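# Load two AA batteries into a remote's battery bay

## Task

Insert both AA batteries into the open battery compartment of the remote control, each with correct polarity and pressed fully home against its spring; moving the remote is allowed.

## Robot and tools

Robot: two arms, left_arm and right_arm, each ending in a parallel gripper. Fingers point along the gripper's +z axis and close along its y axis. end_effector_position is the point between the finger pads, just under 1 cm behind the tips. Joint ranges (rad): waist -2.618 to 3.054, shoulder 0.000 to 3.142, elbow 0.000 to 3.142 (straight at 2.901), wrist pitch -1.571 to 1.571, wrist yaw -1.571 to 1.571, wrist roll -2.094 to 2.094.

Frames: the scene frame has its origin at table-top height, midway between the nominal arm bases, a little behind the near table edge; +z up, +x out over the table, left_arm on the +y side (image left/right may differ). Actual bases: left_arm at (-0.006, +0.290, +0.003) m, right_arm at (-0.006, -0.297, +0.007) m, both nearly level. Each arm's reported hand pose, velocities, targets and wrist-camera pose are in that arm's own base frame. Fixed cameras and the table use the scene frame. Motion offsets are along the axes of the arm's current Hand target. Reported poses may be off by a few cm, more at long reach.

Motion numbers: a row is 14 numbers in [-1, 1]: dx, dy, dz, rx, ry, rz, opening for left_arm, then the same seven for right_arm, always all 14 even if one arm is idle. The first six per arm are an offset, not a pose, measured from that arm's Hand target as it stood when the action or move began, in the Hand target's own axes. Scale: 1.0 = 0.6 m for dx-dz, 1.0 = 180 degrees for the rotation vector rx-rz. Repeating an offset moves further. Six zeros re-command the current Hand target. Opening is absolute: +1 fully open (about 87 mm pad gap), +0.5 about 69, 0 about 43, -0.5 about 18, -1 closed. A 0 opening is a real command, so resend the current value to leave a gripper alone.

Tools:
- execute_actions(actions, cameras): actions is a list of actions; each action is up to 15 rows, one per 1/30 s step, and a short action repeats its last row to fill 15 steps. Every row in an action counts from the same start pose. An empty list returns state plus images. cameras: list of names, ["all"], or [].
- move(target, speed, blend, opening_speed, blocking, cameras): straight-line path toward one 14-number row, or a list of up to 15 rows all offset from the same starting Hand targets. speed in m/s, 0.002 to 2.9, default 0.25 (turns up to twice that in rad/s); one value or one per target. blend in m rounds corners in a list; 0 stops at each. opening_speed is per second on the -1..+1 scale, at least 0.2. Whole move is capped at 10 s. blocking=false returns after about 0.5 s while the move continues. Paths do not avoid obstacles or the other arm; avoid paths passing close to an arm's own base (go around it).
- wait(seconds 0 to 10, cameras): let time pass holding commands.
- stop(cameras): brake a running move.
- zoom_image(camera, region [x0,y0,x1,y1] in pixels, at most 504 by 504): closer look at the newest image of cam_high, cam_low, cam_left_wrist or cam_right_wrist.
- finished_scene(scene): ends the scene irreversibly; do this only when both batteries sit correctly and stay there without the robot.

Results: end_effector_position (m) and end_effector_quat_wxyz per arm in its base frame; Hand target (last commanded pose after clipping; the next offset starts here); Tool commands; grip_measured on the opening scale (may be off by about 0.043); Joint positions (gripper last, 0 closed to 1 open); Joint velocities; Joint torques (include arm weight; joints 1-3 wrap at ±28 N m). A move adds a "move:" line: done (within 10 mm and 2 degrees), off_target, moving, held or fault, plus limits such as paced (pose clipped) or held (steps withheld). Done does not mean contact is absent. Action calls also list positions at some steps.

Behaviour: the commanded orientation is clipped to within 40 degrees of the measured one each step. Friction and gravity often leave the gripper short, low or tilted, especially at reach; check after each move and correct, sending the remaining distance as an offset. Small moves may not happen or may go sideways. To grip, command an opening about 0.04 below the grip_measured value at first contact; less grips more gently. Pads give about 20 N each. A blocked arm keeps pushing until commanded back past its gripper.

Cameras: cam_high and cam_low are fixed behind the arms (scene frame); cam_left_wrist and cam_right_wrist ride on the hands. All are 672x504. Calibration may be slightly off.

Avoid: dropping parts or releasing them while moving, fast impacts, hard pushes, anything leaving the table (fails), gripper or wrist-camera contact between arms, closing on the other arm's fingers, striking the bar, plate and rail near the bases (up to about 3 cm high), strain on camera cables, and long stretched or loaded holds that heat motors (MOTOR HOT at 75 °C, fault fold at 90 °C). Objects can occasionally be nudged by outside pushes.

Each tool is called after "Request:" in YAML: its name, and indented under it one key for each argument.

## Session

Request:
execute_actions:
  actions: []

Scene clock: 0.00 s.
left_arm: end_effector_position=(+0.3713, -0.0321, +0.0301) grip_measured=+1.000 end_effector_quat_wxyz=(+0.560, +0.046, +0.827, -0.018) | right_arm: end_effector_position=(+0.3713, -0.0007, +0.0361) grip_measured=+0.989 end_effector_quat_wxyz=(+0.578, -0.009, +0.814, -0.059)
Joint positions: left_arm=[-0.09 1.593 0.327 0.885 -0.002 0.023 1] | right_arm=[0.081 1.603 0.298 0.97 0.162 -0.057 0.995]
Joint velocities: within noise
Joint torques (N m): no reading
Heat: left arm: 37 °C; right arm: 42 °C.
Hand target: left_arm +0.3774, -0.0328, +0.0394; +0.572, +0.046, +0.818, -0.018 | right_arm +0.3768, +0.0005, +0.0445; +0.589, -0.009, +0.806, -0.057
Tool commands: left_gripper/opening=+1.0 right_gripper/opening=+1.0
camera_calibration:
cam_left_wrist: T_world_to_cam=[[-0.0845615, -0.996316, -0.0142982, -0.00181103], [-0.952176, 0.085027, -0.293482, 0.382987], [0.293617, -0.0112029, -0.955858, 0.0605996], [0, 0, 0, 1]] pos_world=[0.346725, -0.0336897, 0.170299]
cam_right_wrist: T_world_to_cam=[[-0.0368311, -0.992643, 0.115339, 0.00484705], [-0.930184, -0.00812979, -0.367003, 0.381023], [0.36524, -0.120804, -0.923042, 0.0432315], [0, 0, 0, 1]] pos_world=[0.33881, 0.0131316, 0.179182]

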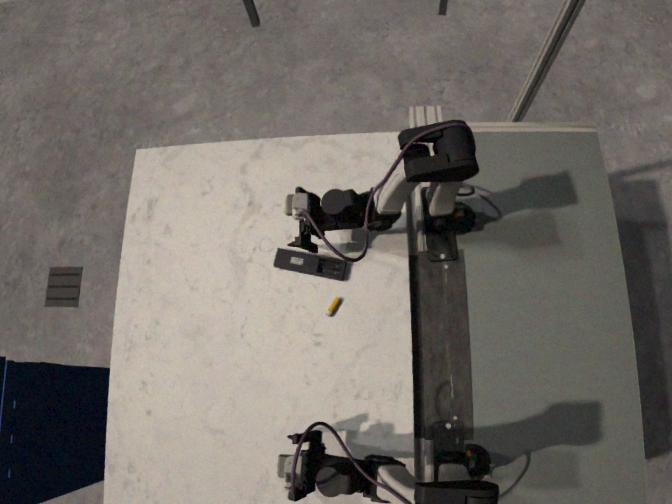

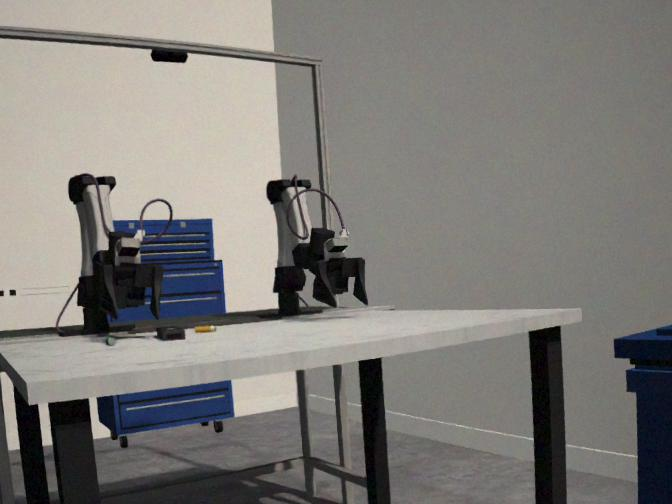

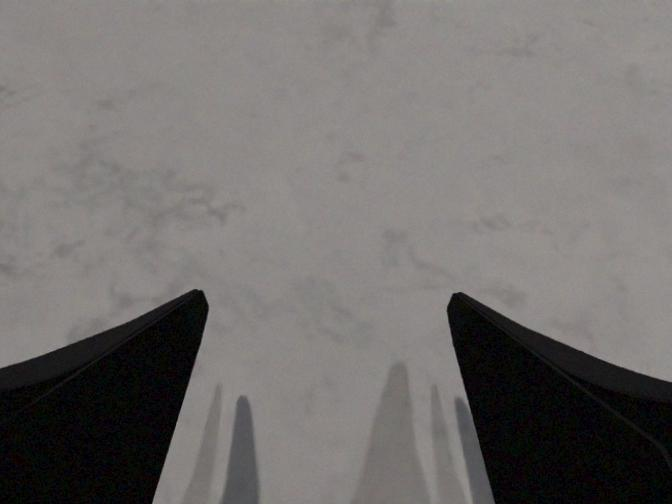

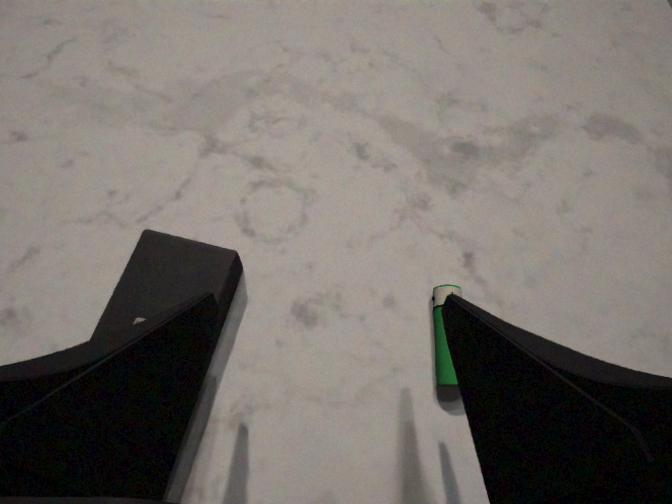

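Request:
zoom_image:
  camera: "cam_high"
  region: [255, 225, 375, 325]

Request:
zoom_image:
  camera: "cam_low"
  region: [80, 300, 240, 360]

Request:
zoom_image:
  camera: "cam_high"
  region: [285, 245, 355, 285]

Scaled by 4.200 from the camera's 672x504 image, which has a finer 960x720 frame.

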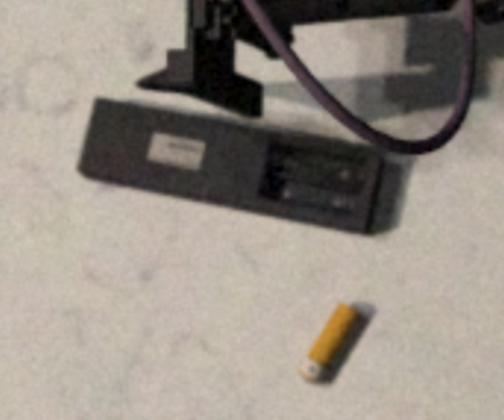

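Scaled by 3.150 from the camera's 672x504 image, which has a finer 960x720 frame.

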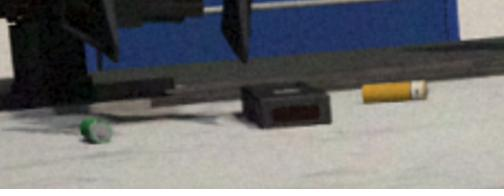

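Scaled by 7.200 from the camera's 672x504 image, which has a finer 960x720 frame.

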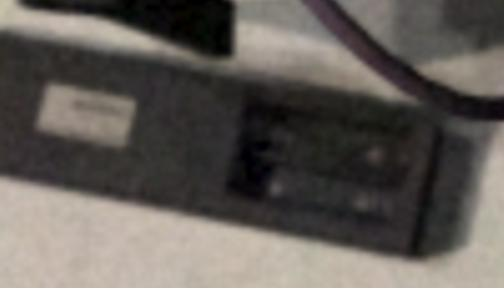

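Request:
move:
  target: [-0.0608,-0.305,-0.3418,0.2038,0.1287,0.1223,0.5,-0.0565,0.1427,-0.1231,0.0314,0.4151,0.0832,0.5]
  speed: 0.3
  opening_speed: 1.0
  cameras: ["cam_high","cam_right_wrist","cam_low"]

Request:
zoom_image:
  camera: "cam_right_wrist"
  region: [150, 100, 550, 400]

Scene clock: 55.67 s.
left_arm: end_effector_position=(+0.1746, -0.1936, +0.1274) grip_measured=+0.500 end_effector_quat_wxyz=(+0.336, +0.382, +0.847, -0.152) | right_arm: end_effector_position=(+0.3153, +0.0879, +0.0860) grip_measured=+0.500 end_effector_quat_wxyz=(-0.025, +0.147, +0.989, -0.025)
Joint positions: left_arm=[-0.831 0.957 0.75 -0.609 0.012 0.011 0.75] | right_arm=[0.224 1.992 1.668 -1.311 0.029 0.52 0.75]
Joint torques (N m): left_arm=[-0.46 -0.46 10.8 1.51 -0.04 -0.16] | right_arm=[0.29 -8.91 7.34 0.31 -0.01 0.22]
Heat: left arm: 38 °C; right arm: 41 °C.
Hand target: left_arm +0.1804, -0.2000, +0.1401; +0.350, +0.376, +0.844, -0.155 | right_arm +0.3214, +0.0943, +0.0899; -0.017, +0.153, +0.988, -0.016
Off the commanded pose: left_arm 0.015 m, 2 deg | right_arm 0.010 m, 2 deg.
move: off_target (left_arm)
camera_calibration:
cam_right_wrist: T_world_to_cam=[[-0.276276, -0.96008, 0.0438054, 0.163832], [-0.587414, 0.20476, 0.782955, 0.122341], [-0.760668, 0.19058, -0.620535, 0.422047], [0, 0, 0, 1]] pos_world=[0.438166, 0.0518076, 0.158931]
Images, in order (width x height): cam_high 672x504, cam_low 672x504, cam_right_wrist 672x504.

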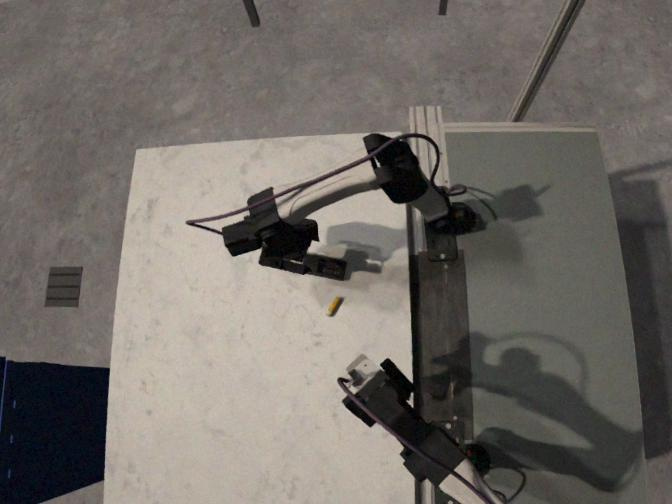

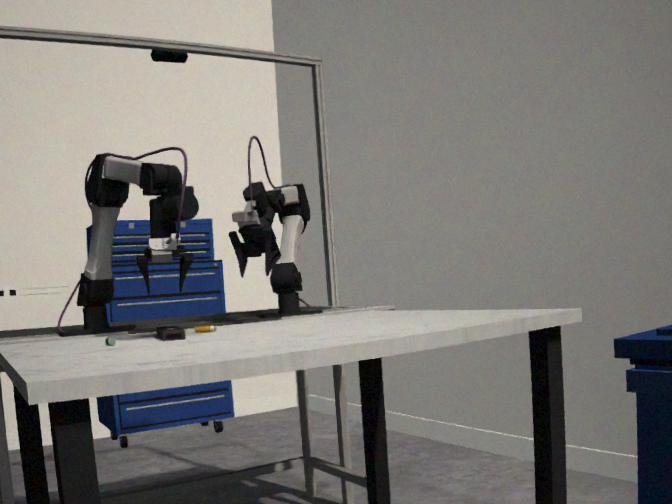

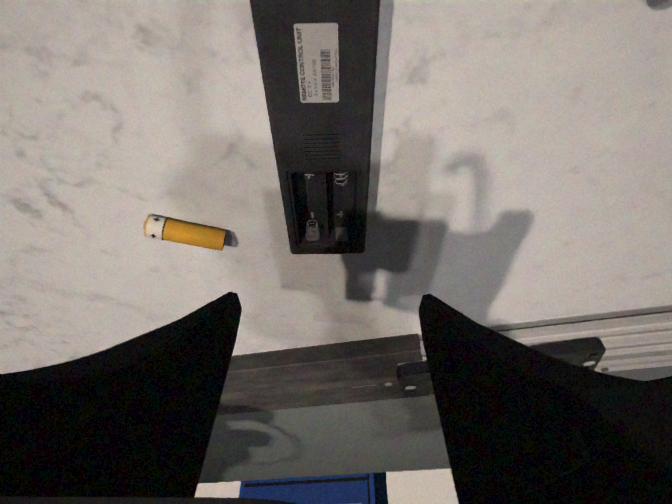

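Scaled by 1.260 from the camera's 672x504 image, which has a finer 960x720 frame.

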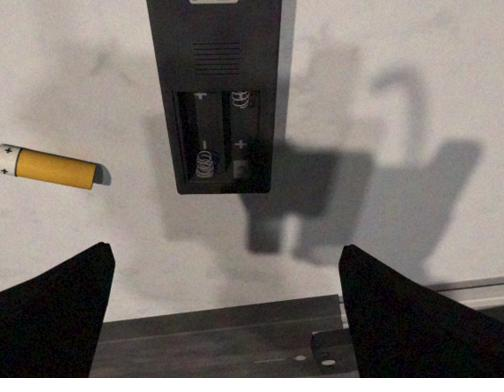

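Request:
move:
  target:
    - [0,0,0,0,0,0,0.5,-0.034,0,0.09,0,0,-0.011,0.5]
    - [0,0,0,0,0,0,0.5,-0.034,0,0.1675,0,0,-0.011,0.5]
  speed: [0.25,0.08]
  blend: [0.01,0]
  cameras: ["cam_right_wrist"]

Scene clock: 69.50 s.
left_arm: end_effector_position=(+0.1745, -0.1935, +0.1274) grip_measured=+0.500 end_effector_quat_wxyz=(+0.336, +0.382, +0.848, -0.152) | right_arm: end_effector_position=(+0.3320, +0.0851, -0.0103) grip_measured=+0.500 end_effector_quat_wxyz=(-0.025, +0.140, +0.990, -0.024)
Joint positions: left_arm=[-0.831 0.957 0.75 -0.609 0.012 0.011 0.75] | right_arm=[0.208 2.142 1.5 -0.992 0.028 0.49 0.75]
Joint torques (N m): left_arm=[-0.49 -0.44 10.82 1.49 -0.03 -0.16] | right_arm=[-0.8 -10.14 4.96 0.54 0.03 -0.14]
Heat: left arm: 38 °C; right arm: 44 °C.
Hand target: left_arm +0.1804, -0.2000, +0.1401; +0.350, +0.376, +0.844, -0.155 | right_arm +0.3371, +0.0857, -0.0110; -0.017, +0.135, +0.991, -0.015
Off the commanded pose: left_arm 0.015 m, 2 deg | right_arm 0.005 m, 1 deg.
move: off_target (left_arm)
camera_calibration:
cam_right_wrist: T_world_to_cam=[[-0.263163, -0.963865, 0.0413384, 0.166013], [-0.590623, 0.194842, 0.783072, 0.209914], [-0.76283, 0.18166, -0.620556, 0.377032], [0, 0, 0, 1]] pos_world=[0.45528, 0.0506223, 0.0627291]
Images, in order (width x height): cam_right_wrist 672x504.

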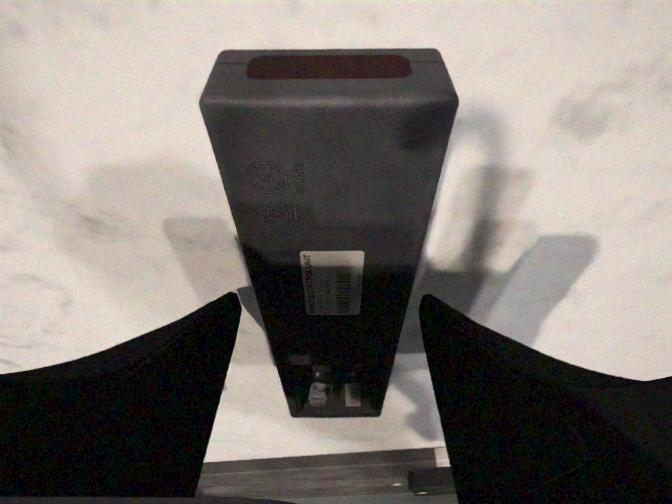

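Request:
move:
  target: [0,0,-0.133,0,0,0,0.5,0,0,0,0,0,0,-0.04]
  speed: 0.15
  opening_speed: 0.6

Request:
move:
  target:
    - [0,0,0,0,0,0,0.5,0,0,-0.08,0,0,0,-0.04]
    - [0,0,0,0,0,0,0.5,0.035,0.104,-0.107,0,0,-0.4,-0.04]
    - [0,0,0,0,0,0,0.5,0.069,0.208,-0.107,0,0,-0.79,-0.04]
  speed: [0.15,0.35,0.35]
  blend: [0.01,0.02,0]
  cameras: ["cam_high","cam_low","cam_right_wrist"]

Request:
zoom_image:
  camera: "cam_low"
  region: [120, 220, 320, 370]

Scene clock: 86.37 s.
left_arm: end_effector_position=(+0.1397, -0.1552, +0.1854) grip_measured=+0.500 end_effector_quat_wxyz=(+0.336, +0.382, +0.847, -0.152) | right_arm: end_effector_position=(+0.3321, +0.0851, -0.0103) grip_measured=+0.073 end_effector_quat_wxyz=(-0.025, +0.139, +0.990, -0.024)
Joint positions: left_arm=[-0.831 0.789 0.933 -0.959 0.011 0.011 0.75] | right_arm=[0.208 2.142 1.5 -0.992 0.028 0.489 0.536]
Joint torques (N m): left_arm=[-0.5 0.28 9.65 1.46 -0.04 -0.16] | right_arm=[-0.85 -10.15 5.11 0.49 -0.02 -0.17]
Heat: left arm: 40 °C; right arm: 45 °C.
Hand target: left_arm +0.1426, -0.1580, +0.1965; +0.350, +0.376, +0.844, -0.155 | right_arm +0.3371, +0.0857, -0.0110; -0.017, +0.135, +0.991, -0.015
Off the commanded pose: left_arm 0.012 m, 2 deg | right_arm 0.005 m, 1 deg.
move: off_target (left_arm)

Scene clock: 91.10 s.
left_arm: end_effector_position=(+0.1396, -0.1551, +0.1852) grip_measured=+0.500 end_effector_quat_wxyz=(+0.336, +0.382, +0.847, -0.152) | right_arm: end_effector_position=(+0.3313, +0.2130, +0.0409) grip_measured=+0.073 end_effector_quat_wxyz=(+0.038, +0.888, -0.458, -0.013)
Joint positions: left_arm=[-0.831 0.789 0.933 -0.959 0.011 0.011 0.75] | right_arm=[0.68 2.156 1.739 -1.234 0.007 -1.51 0.536]
Joint torques (N m): left_arm=[-0.47 0.32 9.61 1.48 -0.04 -0.16] | right_arm=[0.08 -12.62 5.26 0.31 -0.11 -0.23]
Heat: left arm: 40 °C; right arm: 46 °C.
Hand target: left_arm +0.1425, -0.1580, +0.1965; +0.350, +0.376, +0.844, -0.155 | right_arm +0.3331, +0.2185, +0.0499; +0.020, +0.893, -0.449, -0.011
Off the commanded pose: left_arm 0.012 m, 2 deg | right_arm 0.011 m, 2 deg.
move: off_target (left_arm, right_arm)
camera_calibration:
cam_right_wrist: T_world_to_cam=[[0.802894, 0.58884, -0.0928909, -0.391508], [0.439424, -0.479317, 0.759712, -0.0521744], [0.402824, -0.650787, -0.643591, 0.177135], [0, 0, 0, 1]] pos_world=[0.265912, 0.320805, 0.117273]
Images, in order (width x height): cam_high 672x504, cam_low 672x504, cam_right_wrist 672x504.

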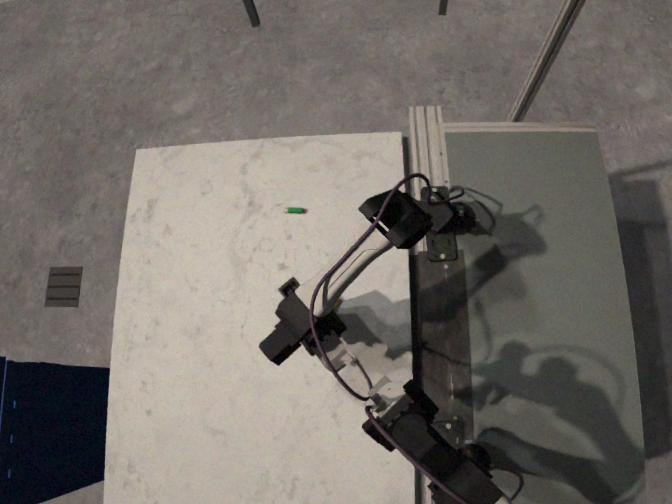

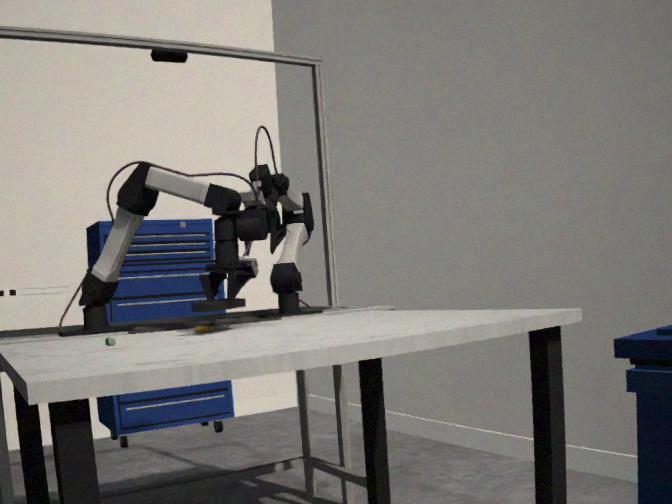

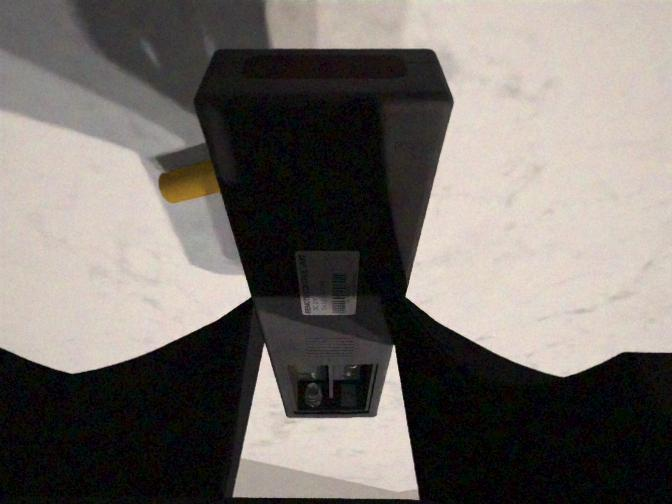

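Scaled by 2.520 from the camera's 672x504 image, which has a finer 960x720 frame.

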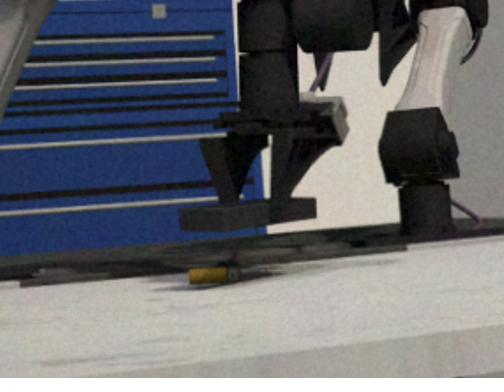

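Request:
move:
  target:
    - [0,0,0,0,0,0,0.5,-0.003,-0.083,0.0,0.0106,-0.004,-0.038,-0.04]
    - [0,0,0,0,0,0,0.5,-0.004,-0.0867,0.075,0.0106,-0.004,-0.038,-0.04]
    - [0,0,0,0,0,0,0.5,-0.004,-0.0867,0.1,0.0106,-0.004,-0.038,-0.04]
  speed: [0.15,0.12,0.04]
  blend: [0.015,0.005,0]
  cameras: ["cam_high","cam_low","cam_right_wrist"]

Request:
zoom_image:
  camera: "cam_low"
  region: [150, 260, 310, 360]

Scene clock: 111.73 s.
left_arm: end_effector_position=(+0.1396, -0.1551, +0.1852) grip_measured=+0.500 end_effector_quat_wxyz=(+0.336, +0.382, +0.847, -0.152) | right_arm: end_effector_position=(+0.3673, +0.2452, -0.0126) grip_measured=+0.073 end_effector_quat_wxyz=(+0.014, +0.915, -0.402, -0.011)
Joint positions: left_arm=[-0.831 0.789 0.933 -0.959 0.011 0.011 0.75] | right_arm=[0.68 2.334 1.824 -1.095 -0.006 -1.634 0.536]
Joint torques (N m): left_arm=[-0.46 0.25 9.66 1.48 -0.03 -0.16] | right_arm=[-0.39 -11.49 5.3 0.45 -0.09 -0.16]
Heat: left arm: 40 °C; right arm: 51 °C.
Hand target: left_arm +0.1425, -0.1580, +0.1965; +0.350, +0.376, +0.844, -0.155 | right_arm +0.3710, +0.2499, -0.0124; +0.002, +0.919, -0.395, -0.011
Off the commanded pose: left_arm 0.012 m, 2 deg | right_arm 0.006 m, 2 deg.
move: off_target (left_arm)
camera_calibration:
cam_right_wrist: T_world_to_cam=[[0.725929, 0.686207, -0.0463448, -0.439378], [0.479387, -0.456516, 0.749521, -0.0323551], [0.493169, -0.566316, -0.660357, 0.0950222], [0, 0, 0, 1]] pos_world=[0.287606, 0.340546, 0.0666365]
Images, in order (width x height): cam_high 672x504, cam_low 672x504, cam_right_wrist 672x504.

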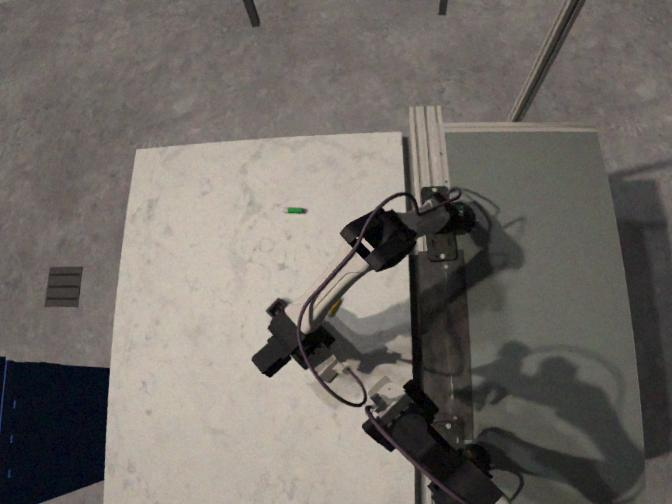

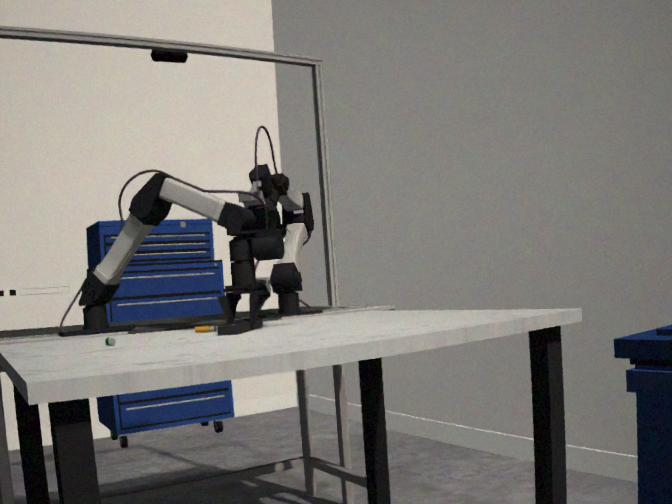

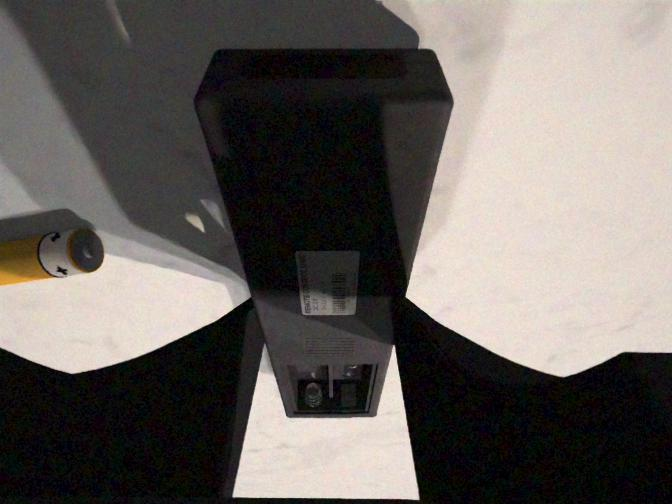

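Scaled by 3.150 from the camera's 672x504 image, which has a finer 960x720 frame.

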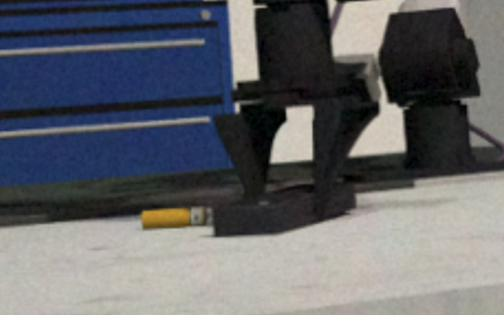

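Request:
move:
  target:
    - [0,0,0,0,0,0,0.5,0,0,0.002,0,0,0,-0.04]
    - [0,0,0,0,0,0,0.5,0,0,0.002,0,0,0,0.5]
    - [0,0,0,0,0,0,0.5,0,0,-0.13,0,0,0,0.5]
  speed: [0.1,0.1,0.2]
  opening_speed: 0.8
  cameras: ["cam_left_wrist","cam_right_wrist"]

Scene clock: 125.30 s.
left_arm: end_effector_position=(+0.1396, -0.1551, +0.1852) grip_measured=+0.500 end_effector_quat_wxyz=(+0.336, +0.382, +0.847, -0.152) | right_arm: end_effector_position=(+0.3670, +0.2449, +0.0513) grip_measured=+0.500 end_effector_quat_wxyz=(+0.023, +0.916, -0.401, -0.015)
Joint positions: left_arm=[-0.831 0.789 0.933 -0.959 0.011 0.011 0.75] | right_arm=[0.68 2.312 2.043 -1.357 -0.006 -1.637 0.75]
Joint torques (N m): left_arm=[-0.49 0.29 9.68 1.48 -0.05 -0.17] | right_arm=[-0.69 -13.42 6.98 0.23 -0.02 -0.17]
Heat: left arm: 40 °C; right arm: 53 °C.
Hand target: left_arm +0.1425, -0.1580, +0.1965; +0.350, +0.376, +0.844, -0.155 | right_arm +0.3728, +0.2496, +0.0658; +0.001, +0.919, -0.395, -0.011
Off the commanded pose: left_arm 0.012 m, 2 deg | right_arm 0.016 m, 3 deg.
move: off_target (left_arm, right_arm)
camera_calibration:
cam_left_wrist: T_world_to_cam=[[-0.740044, -0.672554, 0.00251274, -0.00312567], [-0.666068, 0.733414, 0.135857, 0.199457], [-0.0932142, 0.0988667, -0.990725, 0.352976], [0, 0, 0, 1]] pos_world=[0.163441, -0.183285, 0.322613]
cam_right_wrist: T_world_to_cam=[[0.72292, 0.687615, -0.0676133, -0.434113], [0.493239, -0.445071, 0.747413, -0.0879676], [0.48384, -0.57367, -0.66091, 0.142419], [0, 0, 0, 1]] pos_world=[0.28831, 0.341052, 0.130522]
Images, in order (width x height): cam_left_wrist 672x504, cam_right_wrist 672x504.

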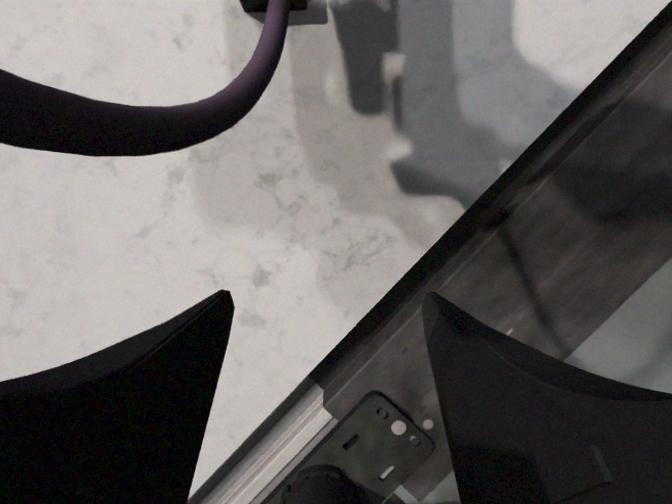

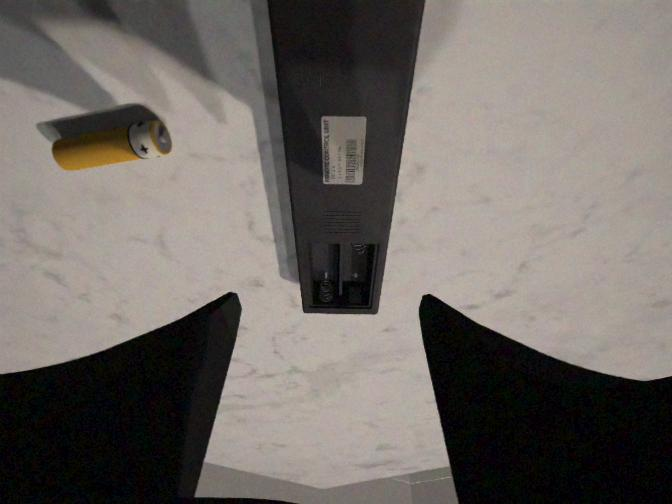

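Request:
move:
  target:
    - [0,0,0,0,0,0,0.5,-0.0462,0.1532,0.07,-0.0448,0.0563,0.4258,-0.1]
    - [0,0,0,0,0,0,0.5,-0.0462,0.1532,0.1357,-0.0448,0.0563,0.4258,-0.1]
  speed: [0.3,0.07]
  blend: [0.008,0]
  opening_speed: 1.0
  cameras: ["cam_right_wrist"]

Request:
zoom_image:
  camera: "cam_right_wrist"
  region: [220, 180, 450, 352]

Scene clock: 143.87 s.
left_arm: end_effector_position=(+0.1396, -0.1551, +0.1852) grip_measured=+0.500 end_effector_quat_wxyz=(+0.336, +0.382, +0.847, -0.152) | right_arm: end_effector_position=(+0.2806, +0.2060, -0.0127) grip_measured=-0.100 end_effector_quat_wxyz=(-0.110, -0.481, +0.869, -0.041)
Joint positions: left_arm=[-0.831 0.789 0.933 -0.959 0.011 0.011 0.75] | right_arm=[0.69 2.345 1.775 -1.232 0.039 -0.316 0.45]
Joint torques (N m): left_arm=[-0.49 0.34 9.62 1.48 -0.02 -0.16] | right_arm=[-0.77 -11.18 4.82 0.18 0.11 0.21]
Heat: left arm: 40 °C; right arm: 56 °C.
Hand target: left_arm +0.1425, -0.1580, +0.1965; +0.350, +0.376, +0.844, -0.155 | right_arm +0.2852, +0.2068, -0.0142; -0.100, -0.471, +0.875, -0.042
Off the commanded pose: left_arm 0.012 m, 2 deg | right_arm 0.005 m, 2 deg.
move: off_target (left_arm)
camera_calibration:
cam_right_wrist: T_world_to_cam=[[0.849376, -0.525332, -0.0508678, -0.13467], [-0.20528, -0.417612, 0.885133, 0.177228], [-0.486232, -0.741368, -0.462549, 0.428939], [0, 0, 0, 1]] pos_world=[0.359331, 0.321268, 0.0346846]
Images, in order (width x height): cam_right_wrist 672x504.

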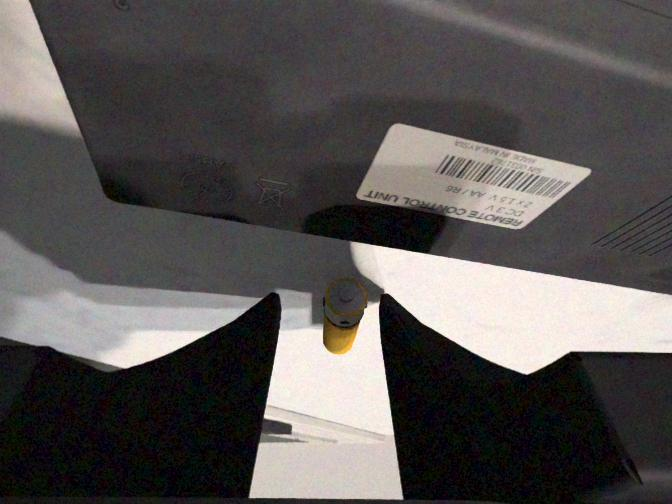

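Scaled by 2.191 from the camera's 672x504 image, which has a finer 960x720 frame.

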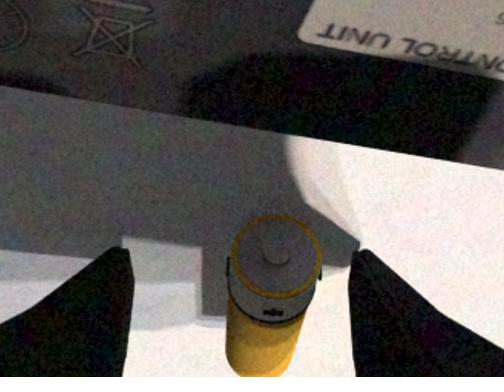

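Request:
move:
  target:
    - [0,0,0,0,0,0,0.5,0,0,0,0.0,0.004,0,-0.025]
    - [0,0,0,0,0,0,0.5,0,0,0,0.006,0,-0.004,-0.1]
  speed: [0.1,0.06]

Scene clock: 153.47 s.
left_arm: end_effector_position=(+0.1396, -0.1551, +0.1852) grip_measured=+0.500 end_effector_quat_wxyz=(+0.336, +0.382, +0.847, -0.152) | right_arm: end_effector_position=(+0.2817, +0.2047, -0.0144) grip_measured=-0.100 end_effector_quat_wxyz=(-0.110, -0.480, +0.869, -0.046)
Joint positions: left_arm=[-0.831 0.789 0.933 -0.959 0.011 0.011 0.75] | right_arm=[0.69 2.349 1.773 -1.228 0.05 -0.313 0.45]
Joint torques (N m): left_arm=[-0.5 0.29 9.65 1.47 -0.02 -0.16] | right_arm=[-0.13 -12.07 4.16 0.26 0.22 0.1]
Heat: left arm: 41 °C; right arm: 55 °C.
Hand target: left_arm +0.1425, -0.1580, +0.1965; +0.350, +0.376, +0.844, -0.155 | right_arm +0.2852, +0.2068, -0.0142; -0.096, -0.478, +0.872, -0.050
Off the commanded pose: left_arm 0.012 m, 2 deg | right_arm 0.004 m, 2 deg.
move: off_target (left_arm)

Request:
move:
  target:
    - [0,0,0,0,0,0,0.5,0.004,0,-0.03,-0.006,0,0.004,-0.1]
    - [0,0,0,0,0,0,0.5,0.005,0,-0.0055,-0.006,0,0.004,-0.1]
  speed: [0.1,0.06]

Scene clock: 160.80 s.
left_arm: end_effector_position=(+0.1396, -0.1551, +0.1852) grip_measured=+0.500 end_effector_quat_wxyz=(+0.336, +0.382, +0.847, -0.152) | right_arm: end_effector_position=(+0.2782, +0.2018, -0.0138) grip_measured=-0.100 end_effector_quat_wxyz=(-0.118, -0.480, +0.868, -0.048)
Joint positions: left_arm=[-0.831 0.789 0.933 -0.959 0.011 0.011 0.75] | right_arm=[0.69 2.349 1.769 -1.241 0.05 -0.313 0.45]
Joint torques (N m): left_arm=[-0.5 0.28 9.66 1.48 -0.04 -0.15] | right_arm=[-0.84 -12.72 4.85 0.22 0.04 0.13]
Heat: left arm: 41 °C; right arm: 54 °C.
Hand target: left_arm +0.1425, -0.1580, +0.1965; +0.350, +0.376, +0.844, -0.155 | right_arm +0.2840, +0.2049, -0.0103; -0.100, -0.471, +0.875, -0.042
Off the commanded pose: left_arm 0.012 m, 2 deg | right_arm 0.008 m, 3 deg.
move: off_target (left_arm, right_arm)

Request:
move:
  target:
    - [0,0,0,0,0,0,0.5,0.0,0,-0.045,0,0,0,-0.1]
    - [0,0,0,0,0,0,0.5,0.0,0,-0.008,0,0,0,-0.1]
  speed: [0.12,0.06]
  cameras: ["cam_right_wrist"]

Request:
zoom_image:
  camera: "cam_right_wrist"
  region: [220, 180, 450, 352]

Scene clock: 168.60 s.
left_arm: end_effector_position=(+0.1396, -0.1551, +0.1852) grip_measured=+0.500 end_effector_quat_wxyz=(+0.336, +0.382, +0.847, -0.152) | right_arm: end_effector_position=(+0.2796, +0.2029, -0.0101) grip_measured=-0.100 end_effector_quat_wxyz=(-0.117, -0.480, +0.868, -0.048)
Joint positions: left_arm=[-0.831 0.789 0.933 -0.959 0.011 0.011 0.75] | right_arm=[0.69 2.349 1.785 -1.256 0.05 -0.313 0.45]
Joint torques (N m): left_arm=[-0.47 0.29 9.62 1.47 -0.03 -0.16] | right_arm=[-0.73 -12.86 4.6 0.15 0.05 0.12]
Heat: left arm: 41 °C; right arm: 54 °C.
Hand target: left_arm +0.1425, -0.1580, +0.1965; +0.350, +0.376, +0.844, -0.155 | right_arm +0.2847, +0.2058, -0.0057; -0.100, -0.471, +0.875, -0.042
Off the commanded pose: left_arm 0.012 m, 2 deg | right_arm 0.007 m, 2 deg.
move: off_target (left_arm)
camera_calibration:
cam_right_wrist: T_world_to_cam=[[0.849071, -0.52627, -0.0460195, -0.135], [-0.199527, -0.400128, 0.894476, 0.168404], [-0.48915, -0.750291, -0.444742, 0.430146], [0, 0, 0, 1]] pos_world=[0.358632, 0.319071, 0.0344582]
Images, in order (width x height): cam_right_wrist 672x504.

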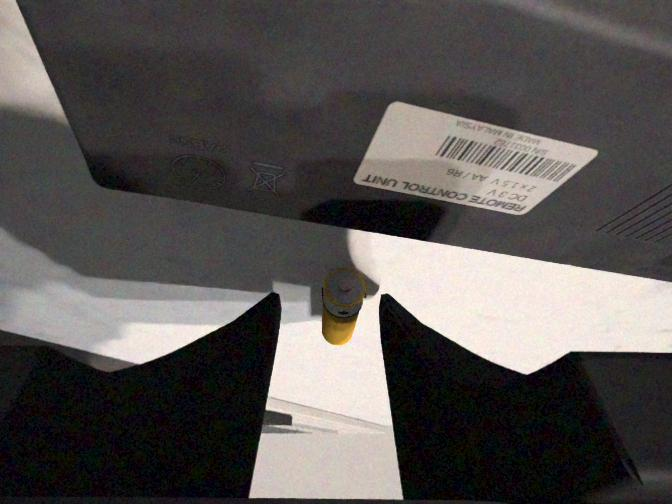

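Scaled by 2.191 from the camera's 672x504 image, which has a finer 960x720 frame.

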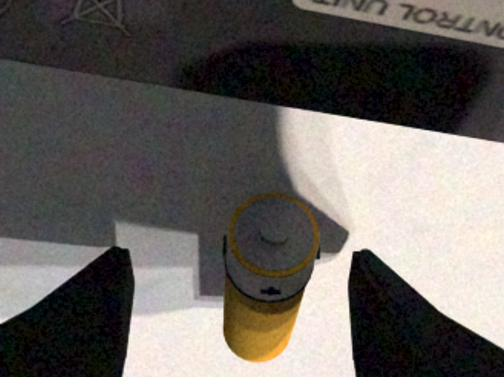

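Request:
move:
  target: [0,0,0,0,0,0,0.5,0,0,0,0,0,0,-0.7]
  opening_speed: 0.8

Request:
move:
  target:
    - [0,0,0,0,0,0,0.5,0.0208,0,-0.098,0,0,0,-0.7]
    - [0,0,0,0,0,0,0.5,-0.094,-0.23,-0.1328,-0.0604,-0.0472,0.5754,-0.7]
    - [0.0022,0.0617,0.3622,-0.022,0,-0.023,0.5,-0.094,-0.23,-0.1328,-0.0604,-0.0472,0.5754,-0.7]
  speed: [0.15,0.35,0.3]
  blend: [0.02,0.01,0]
  cameras: ["cam_left_wrist","cam_right_wrist","cam_low","cam_high"]

Scene clock: 200.77 s.
left_arm: end_effector_position=(+0.1396, -0.1551, +0.1852) grip_measured=+0.500 end_effector_quat_wxyz=(+0.336, +0.382, +0.847, -0.152) | right_arm: end_effector_position=(+0.2797, +0.2030, -0.0101) grip_measured=-0.609 end_effector_quat_wxyz=(-0.117, -0.480, +0.868, -0.048)
Joint positions: left_arm=[-0.831 0.789 0.933 -0.959 0.011 0.011 0.75] | right_arm=[0.69 2.349 1.785 -1.255 0.05 -0.313 0.195]
Joint torques (N m): left_arm=[-0.47 0.28 9.61 1.48 -0.03 -0.16] | right_arm=[-0.95 -13.3 4.57 0.22 0.04 0.14]
Heat: left arm: 41 °C; right arm: 54 °C.
Hand target: left_arm +0.1425, -0.1580, +0.1965; +0.350, +0.376, +0.844, -0.155 | right_arm +0.2847, +0.2057, -0.0056; -0.100, -0.471, +0.875, -0.042
Off the commanded pose: left_arm 0.012 m, 2 deg | right_arm 0.007 m, 2 deg.
move: off_target (left_arm)

Scene clock: 205.60 s.
left_arm: end_effector_position=(+0.2610, -0.2408, +0.0355) grip_measured=+0.500 end_effector_quat_wxyz=(+0.340, +0.344, +0.865, -0.136) | right_arm: end_effector_position=(+0.4352, +0.1872, +0.0531) grip_measured=-0.609 end_effector_quat_wxyz=(-0.009, +0.395, +0.919, -0.004)
Joint positions: left_arm=[-0.741 1.493 0.71 -0.037 0.011 0.011 0.75] | right_arm=[0.324 2.616 2.6 -1.573 -0.007 1.135 0.195]
Joint torques (N m): left_arm=[0.5 -3.33 8.68 1.67 0 -0.15] | right_arm=[-0.62 -12.41 7.16 0.35 0.09 0.19]
Heat: left arm: 41 °C; right arm: 55 °C.
Hand target: left_arm +0.2726, -0.2468, +0.0422; +0.357, +0.333, +0.862, -0.139 | right_arm +0.4407, +0.1891, +0.0573; -0.011, +0.403, +0.915, -0.002
Off the commanded pose: left_arm 0.015 m, 2 deg | right_arm 0.007 m, 1 deg.
joint read past its limit (right arm) — joint 4 (wrist pitch), lower limit.
joint sent to its limit (right arm) — joint 4 (wrist pitch), lower limit. The joint targets still meet the commanded pose.
move: off_target (left_arm)
camera_calibration:
cam_left_wrist: T_world_to_cam=[[-0.676579, -0.736366, 0.00256878, -0.00247463], [-0.728787, 0.670107, 0.140804, 0.364509], [-0.105404, 0.0933928, -0.990034, 0.226291], [0, 0, 0, 1]] pos_world=[0.287827, -0.267216, 0.172718]
cam_right_wrist: T_world_to_cam=[[-0.715744, -0.698362, 0.000701262, 0.438318], [-0.449242, 0.461192, 0.765169, 0.0909194], [-0.534688, 0.54735, -0.643829, 0.310046], [0, 0, 0, 1]] pos_world=[0.520346, 0.0944694, 0.129741]

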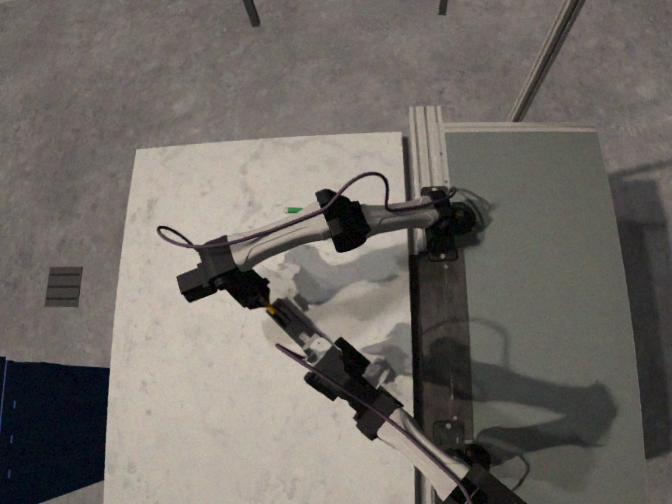

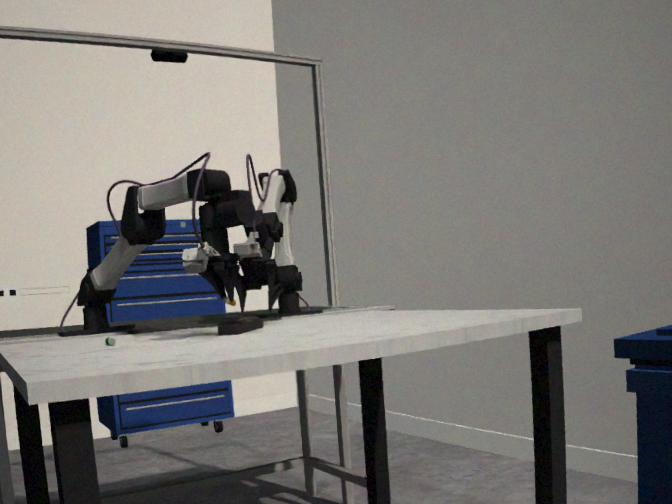

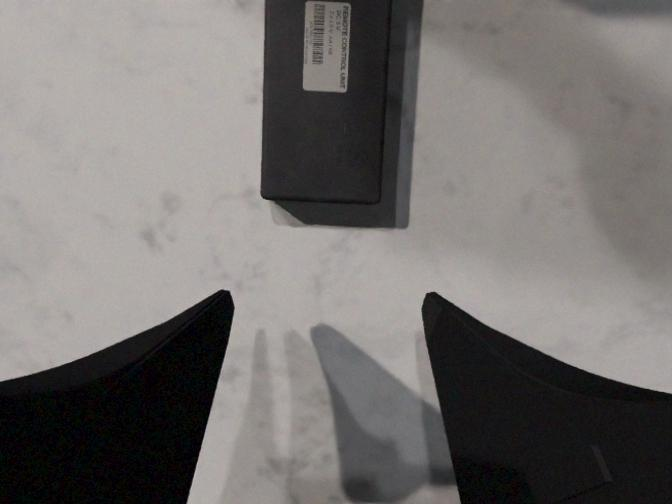

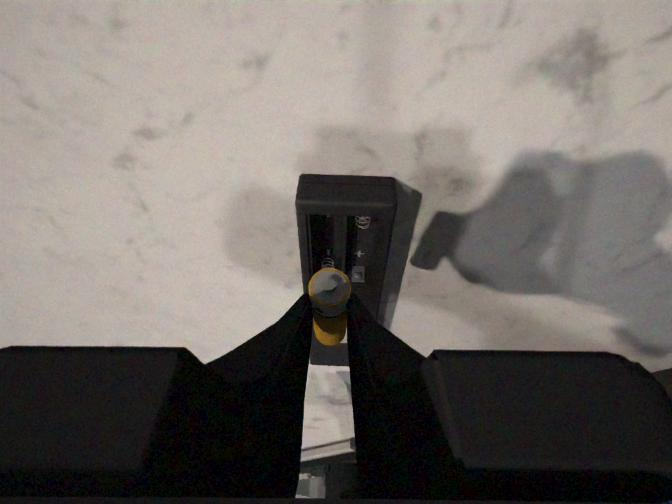

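Request:
move:
  target:
    - [-0.0198,0,0.1172,0,0,0,0.5,0,0,0,0,0,0,-0.7]
    - [-0.0198,0,0.1172,0,0,0,0.0,0,0,0,0,0,0,-0.7]
  speed: 0.1
  opening_speed: 0.5
  cameras: ["cam_left_wrist","cam_right_wrist"]

Request:
zoom_image:
  camera: "cam_right_wrist"
  region: [250, 170, 440, 360]

Scene clock: 218.87 s.
left_arm: end_effector_position=(+0.3064, -0.2810, -0.0015) grip_measured=+0.094 end_effector_quat_wxyz=(+0.350, +0.341, +0.862, -0.137) | right_arm: end_effector_position=(+0.4352, +0.1872, +0.0531) grip_measured=-0.609 end_effector_quat_wxyz=(-0.009, +0.395, +0.919, -0.004)
Joint positions: left_arm=[-0.741 1.801 0.854 0.146 0.006 0.011 0.547] | right_arm=[0.324 2.616 2.6 -1.573 -0.007 1.135 0.195]
Joint torques (N m): left_arm=[0.46 -4.68 8.73 1.56 0.05 -0.15] | right_arm=[-0.59 -12.67 7.15 0.39 0.05 0.22]
Heat: left arm: 42 °C; right arm: 56 °C.
Hand target: left_arm +0.3157, -0.2859, +0.0010; +0.357, +0.333, +0.862, -0.139 | right_arm +0.4407, +0.1891, +0.0573; -0.011, +0.403, +0.915, -0.002
Off the commanded pose: left_arm 0.011 m, 1 deg | right_arm 0.007 m, 1 deg.
joint read past its limit (right arm) — joint 4 (wrist pitch), lower limit.
joint sent to its limit (right arm) — joint 4 (wrist pitch), lower limit. The joint targets still meet the commanded pose.
move: off_target (left_arm); target 2's new opening was sent with left_arm's hand 0.012 m and 2 deg from that target
camera_calibration:
cam_left_wrist: T_world_to_cam=[[-0.673448, -0.739234, -0.000812055, -0.00310256], [-0.733788, 0.668353, 0.1219, 0.430766], [-0.0895699, 0.0826891, -0.992542, 0.190331], [0, 0, 0, 1]] pos_world=[0.33105, -0.305936, 0.136399]
cam_right_wrist: T_world_to_cam=[[-0.715744, -0.698362, 0.000701262, 0.438318], [-0.449242, 0.461192, 0.765169, 0.0909194], [-0.534688, 0.54735, -0.643829, 0.310046], [0, 0, 0, 1]] pos_world=[0.520346, 0.0944694, 0.129741]
Images, in order (width x height): cam_left_wrist 672x504, cam_right_wrist 672x504.

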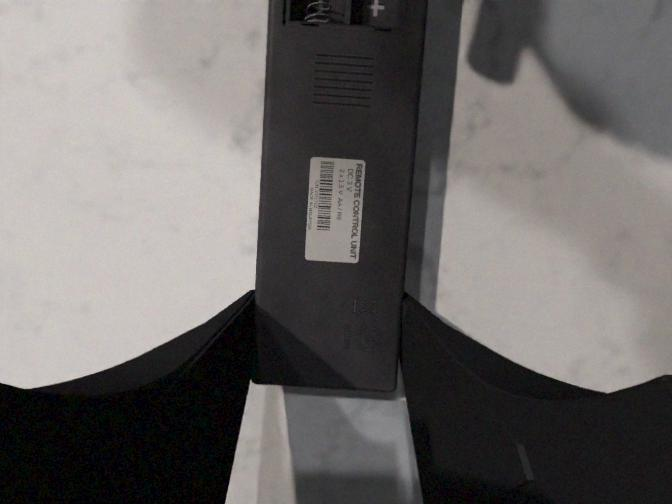

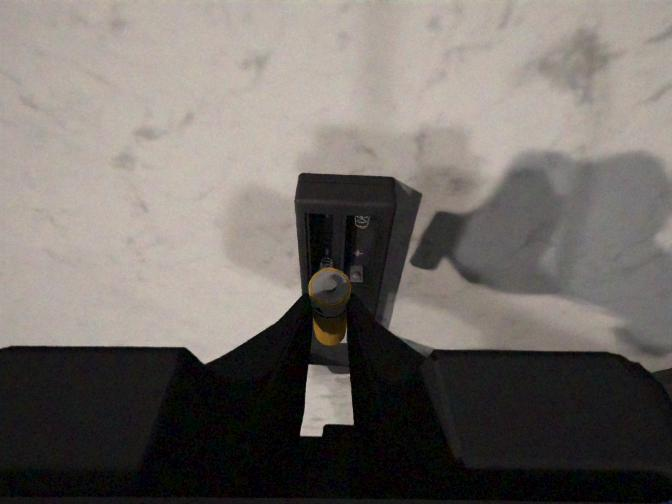

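Scaled by 2.653 from the camera's 672x504 image, which has a finer 960x720 frame.

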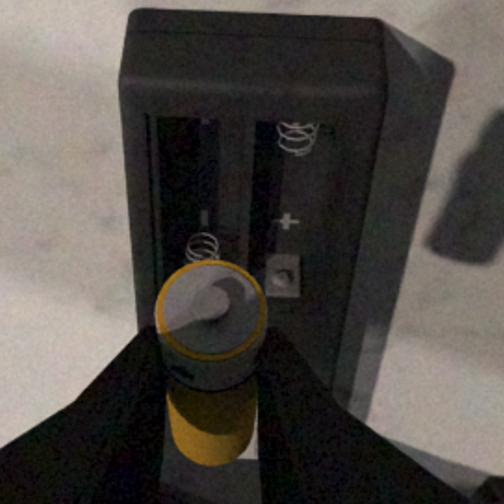

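Request:
move:
  target: [0,0,0,0,0,0,0.0,0.011,0.0065,0.062,0,-0.0667,0,-0.72]
  speed: 0.12
  cameras: ["cam_left_wrist","cam_right_wrist"]

Request:
zoom_image:
  camera: "cam_right_wrist"
  region: [250, 170, 440, 360]

Request:
zoom_image:
  camera: "cam_left_wrist"
  region: [240, 0, 440, 100]

Scene clock: 249.10 s.
left_arm: end_effector_position=(+0.3064, -0.2810, -0.0015) grip_measured=+0.094 end_effector_quat_wxyz=(+0.350, +0.341, +0.862, -0.137) | right_arm: end_effector_position=(+0.4239, +0.1916, +0.0086) grip_measured=-0.609 end_effector_quat_wxyz=(+0.048, +0.390, +0.917, -0.063)
Joint positions: left_arm=[-0.741 1.801 0.854 0.146 0.006 0.011 0.547] | right_arm=[0.401 2.516 2.25 -1.33 0.157 1.208 0.195]
Joint torques (N m): left_arm=[0.44 -4.68 8.68 1.55 0.05 -0.16] | right_arm=[0.55 -15.45 4.75 0.77 0.47 0.3]
Heat: left arm: 42 °C; right arm: 58 °C.
Hand target: left_arm +0.3157, -0.2859, +0.0010; +0.357, +0.333, +0.862, -0.139 | right_arm +0.4384, +0.1969, +0.0202; +0.085, +0.400, +0.911, -0.044
Off the commanded pose: left_arm 0.011 m, 1 deg | right_arm 0.019 m, 5 deg.
move: off_target (left_arm, right_arm)
camera_calibration:
cam_left_wrist: T_world_to_cam=[[-0.673448, -0.739234, -0.000812055, -0.00310256], [-0.733788, 0.668353, 0.1219, 0.430766], [-0.0895699, 0.0826891, -0.992542, 0.190331], [0, 0, 0, 1]] pos_world=[0.33105, -0.305936, 0.136399]
cam_right_wrist: T_world_to_cam=[[-0.712133, -0.698749, 0.0679377, 0.431347], [-0.494531, 0.56797, 0.657913, 0.117513], [-0.498303, 0.434924, -0.750023, 0.280009], [0, 0, 0, 1]] pos_world=[0.504819, 0.112877, 0.103395]
Images, in order (width x height): cam_left_wrist 672x504, cam_right_wrist 672x504.

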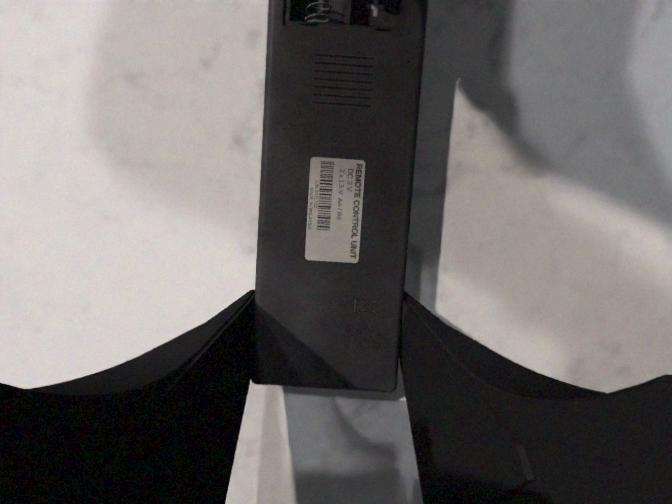

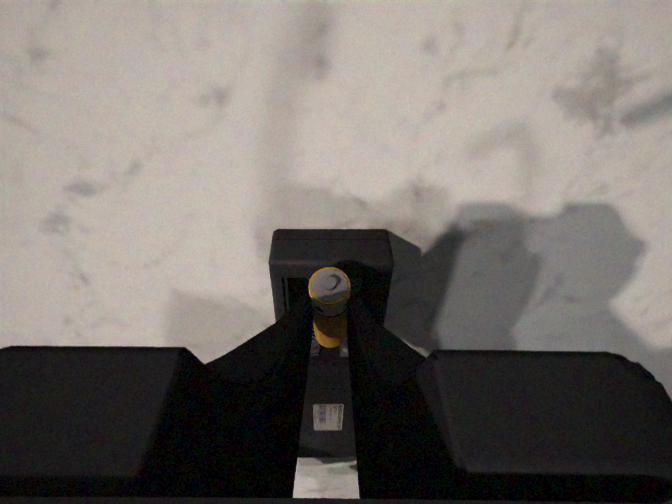

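Scaled by 2.653 from the camera's 672x504 image, which has a finer 960x720 frame.

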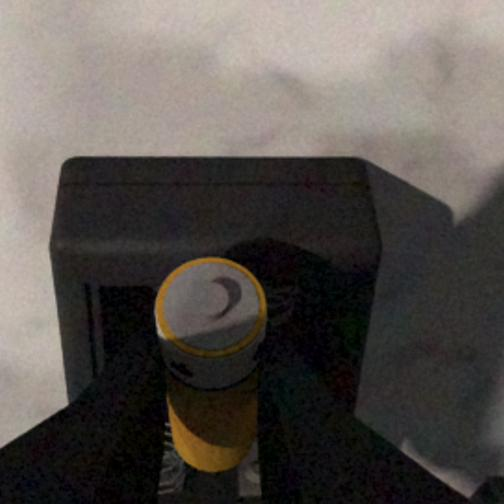

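Scaled by 2.520 from the camera's 672x504 image, which has a finer 960x720 frame.

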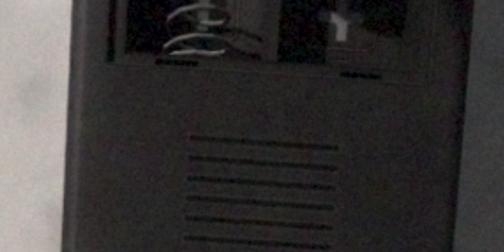

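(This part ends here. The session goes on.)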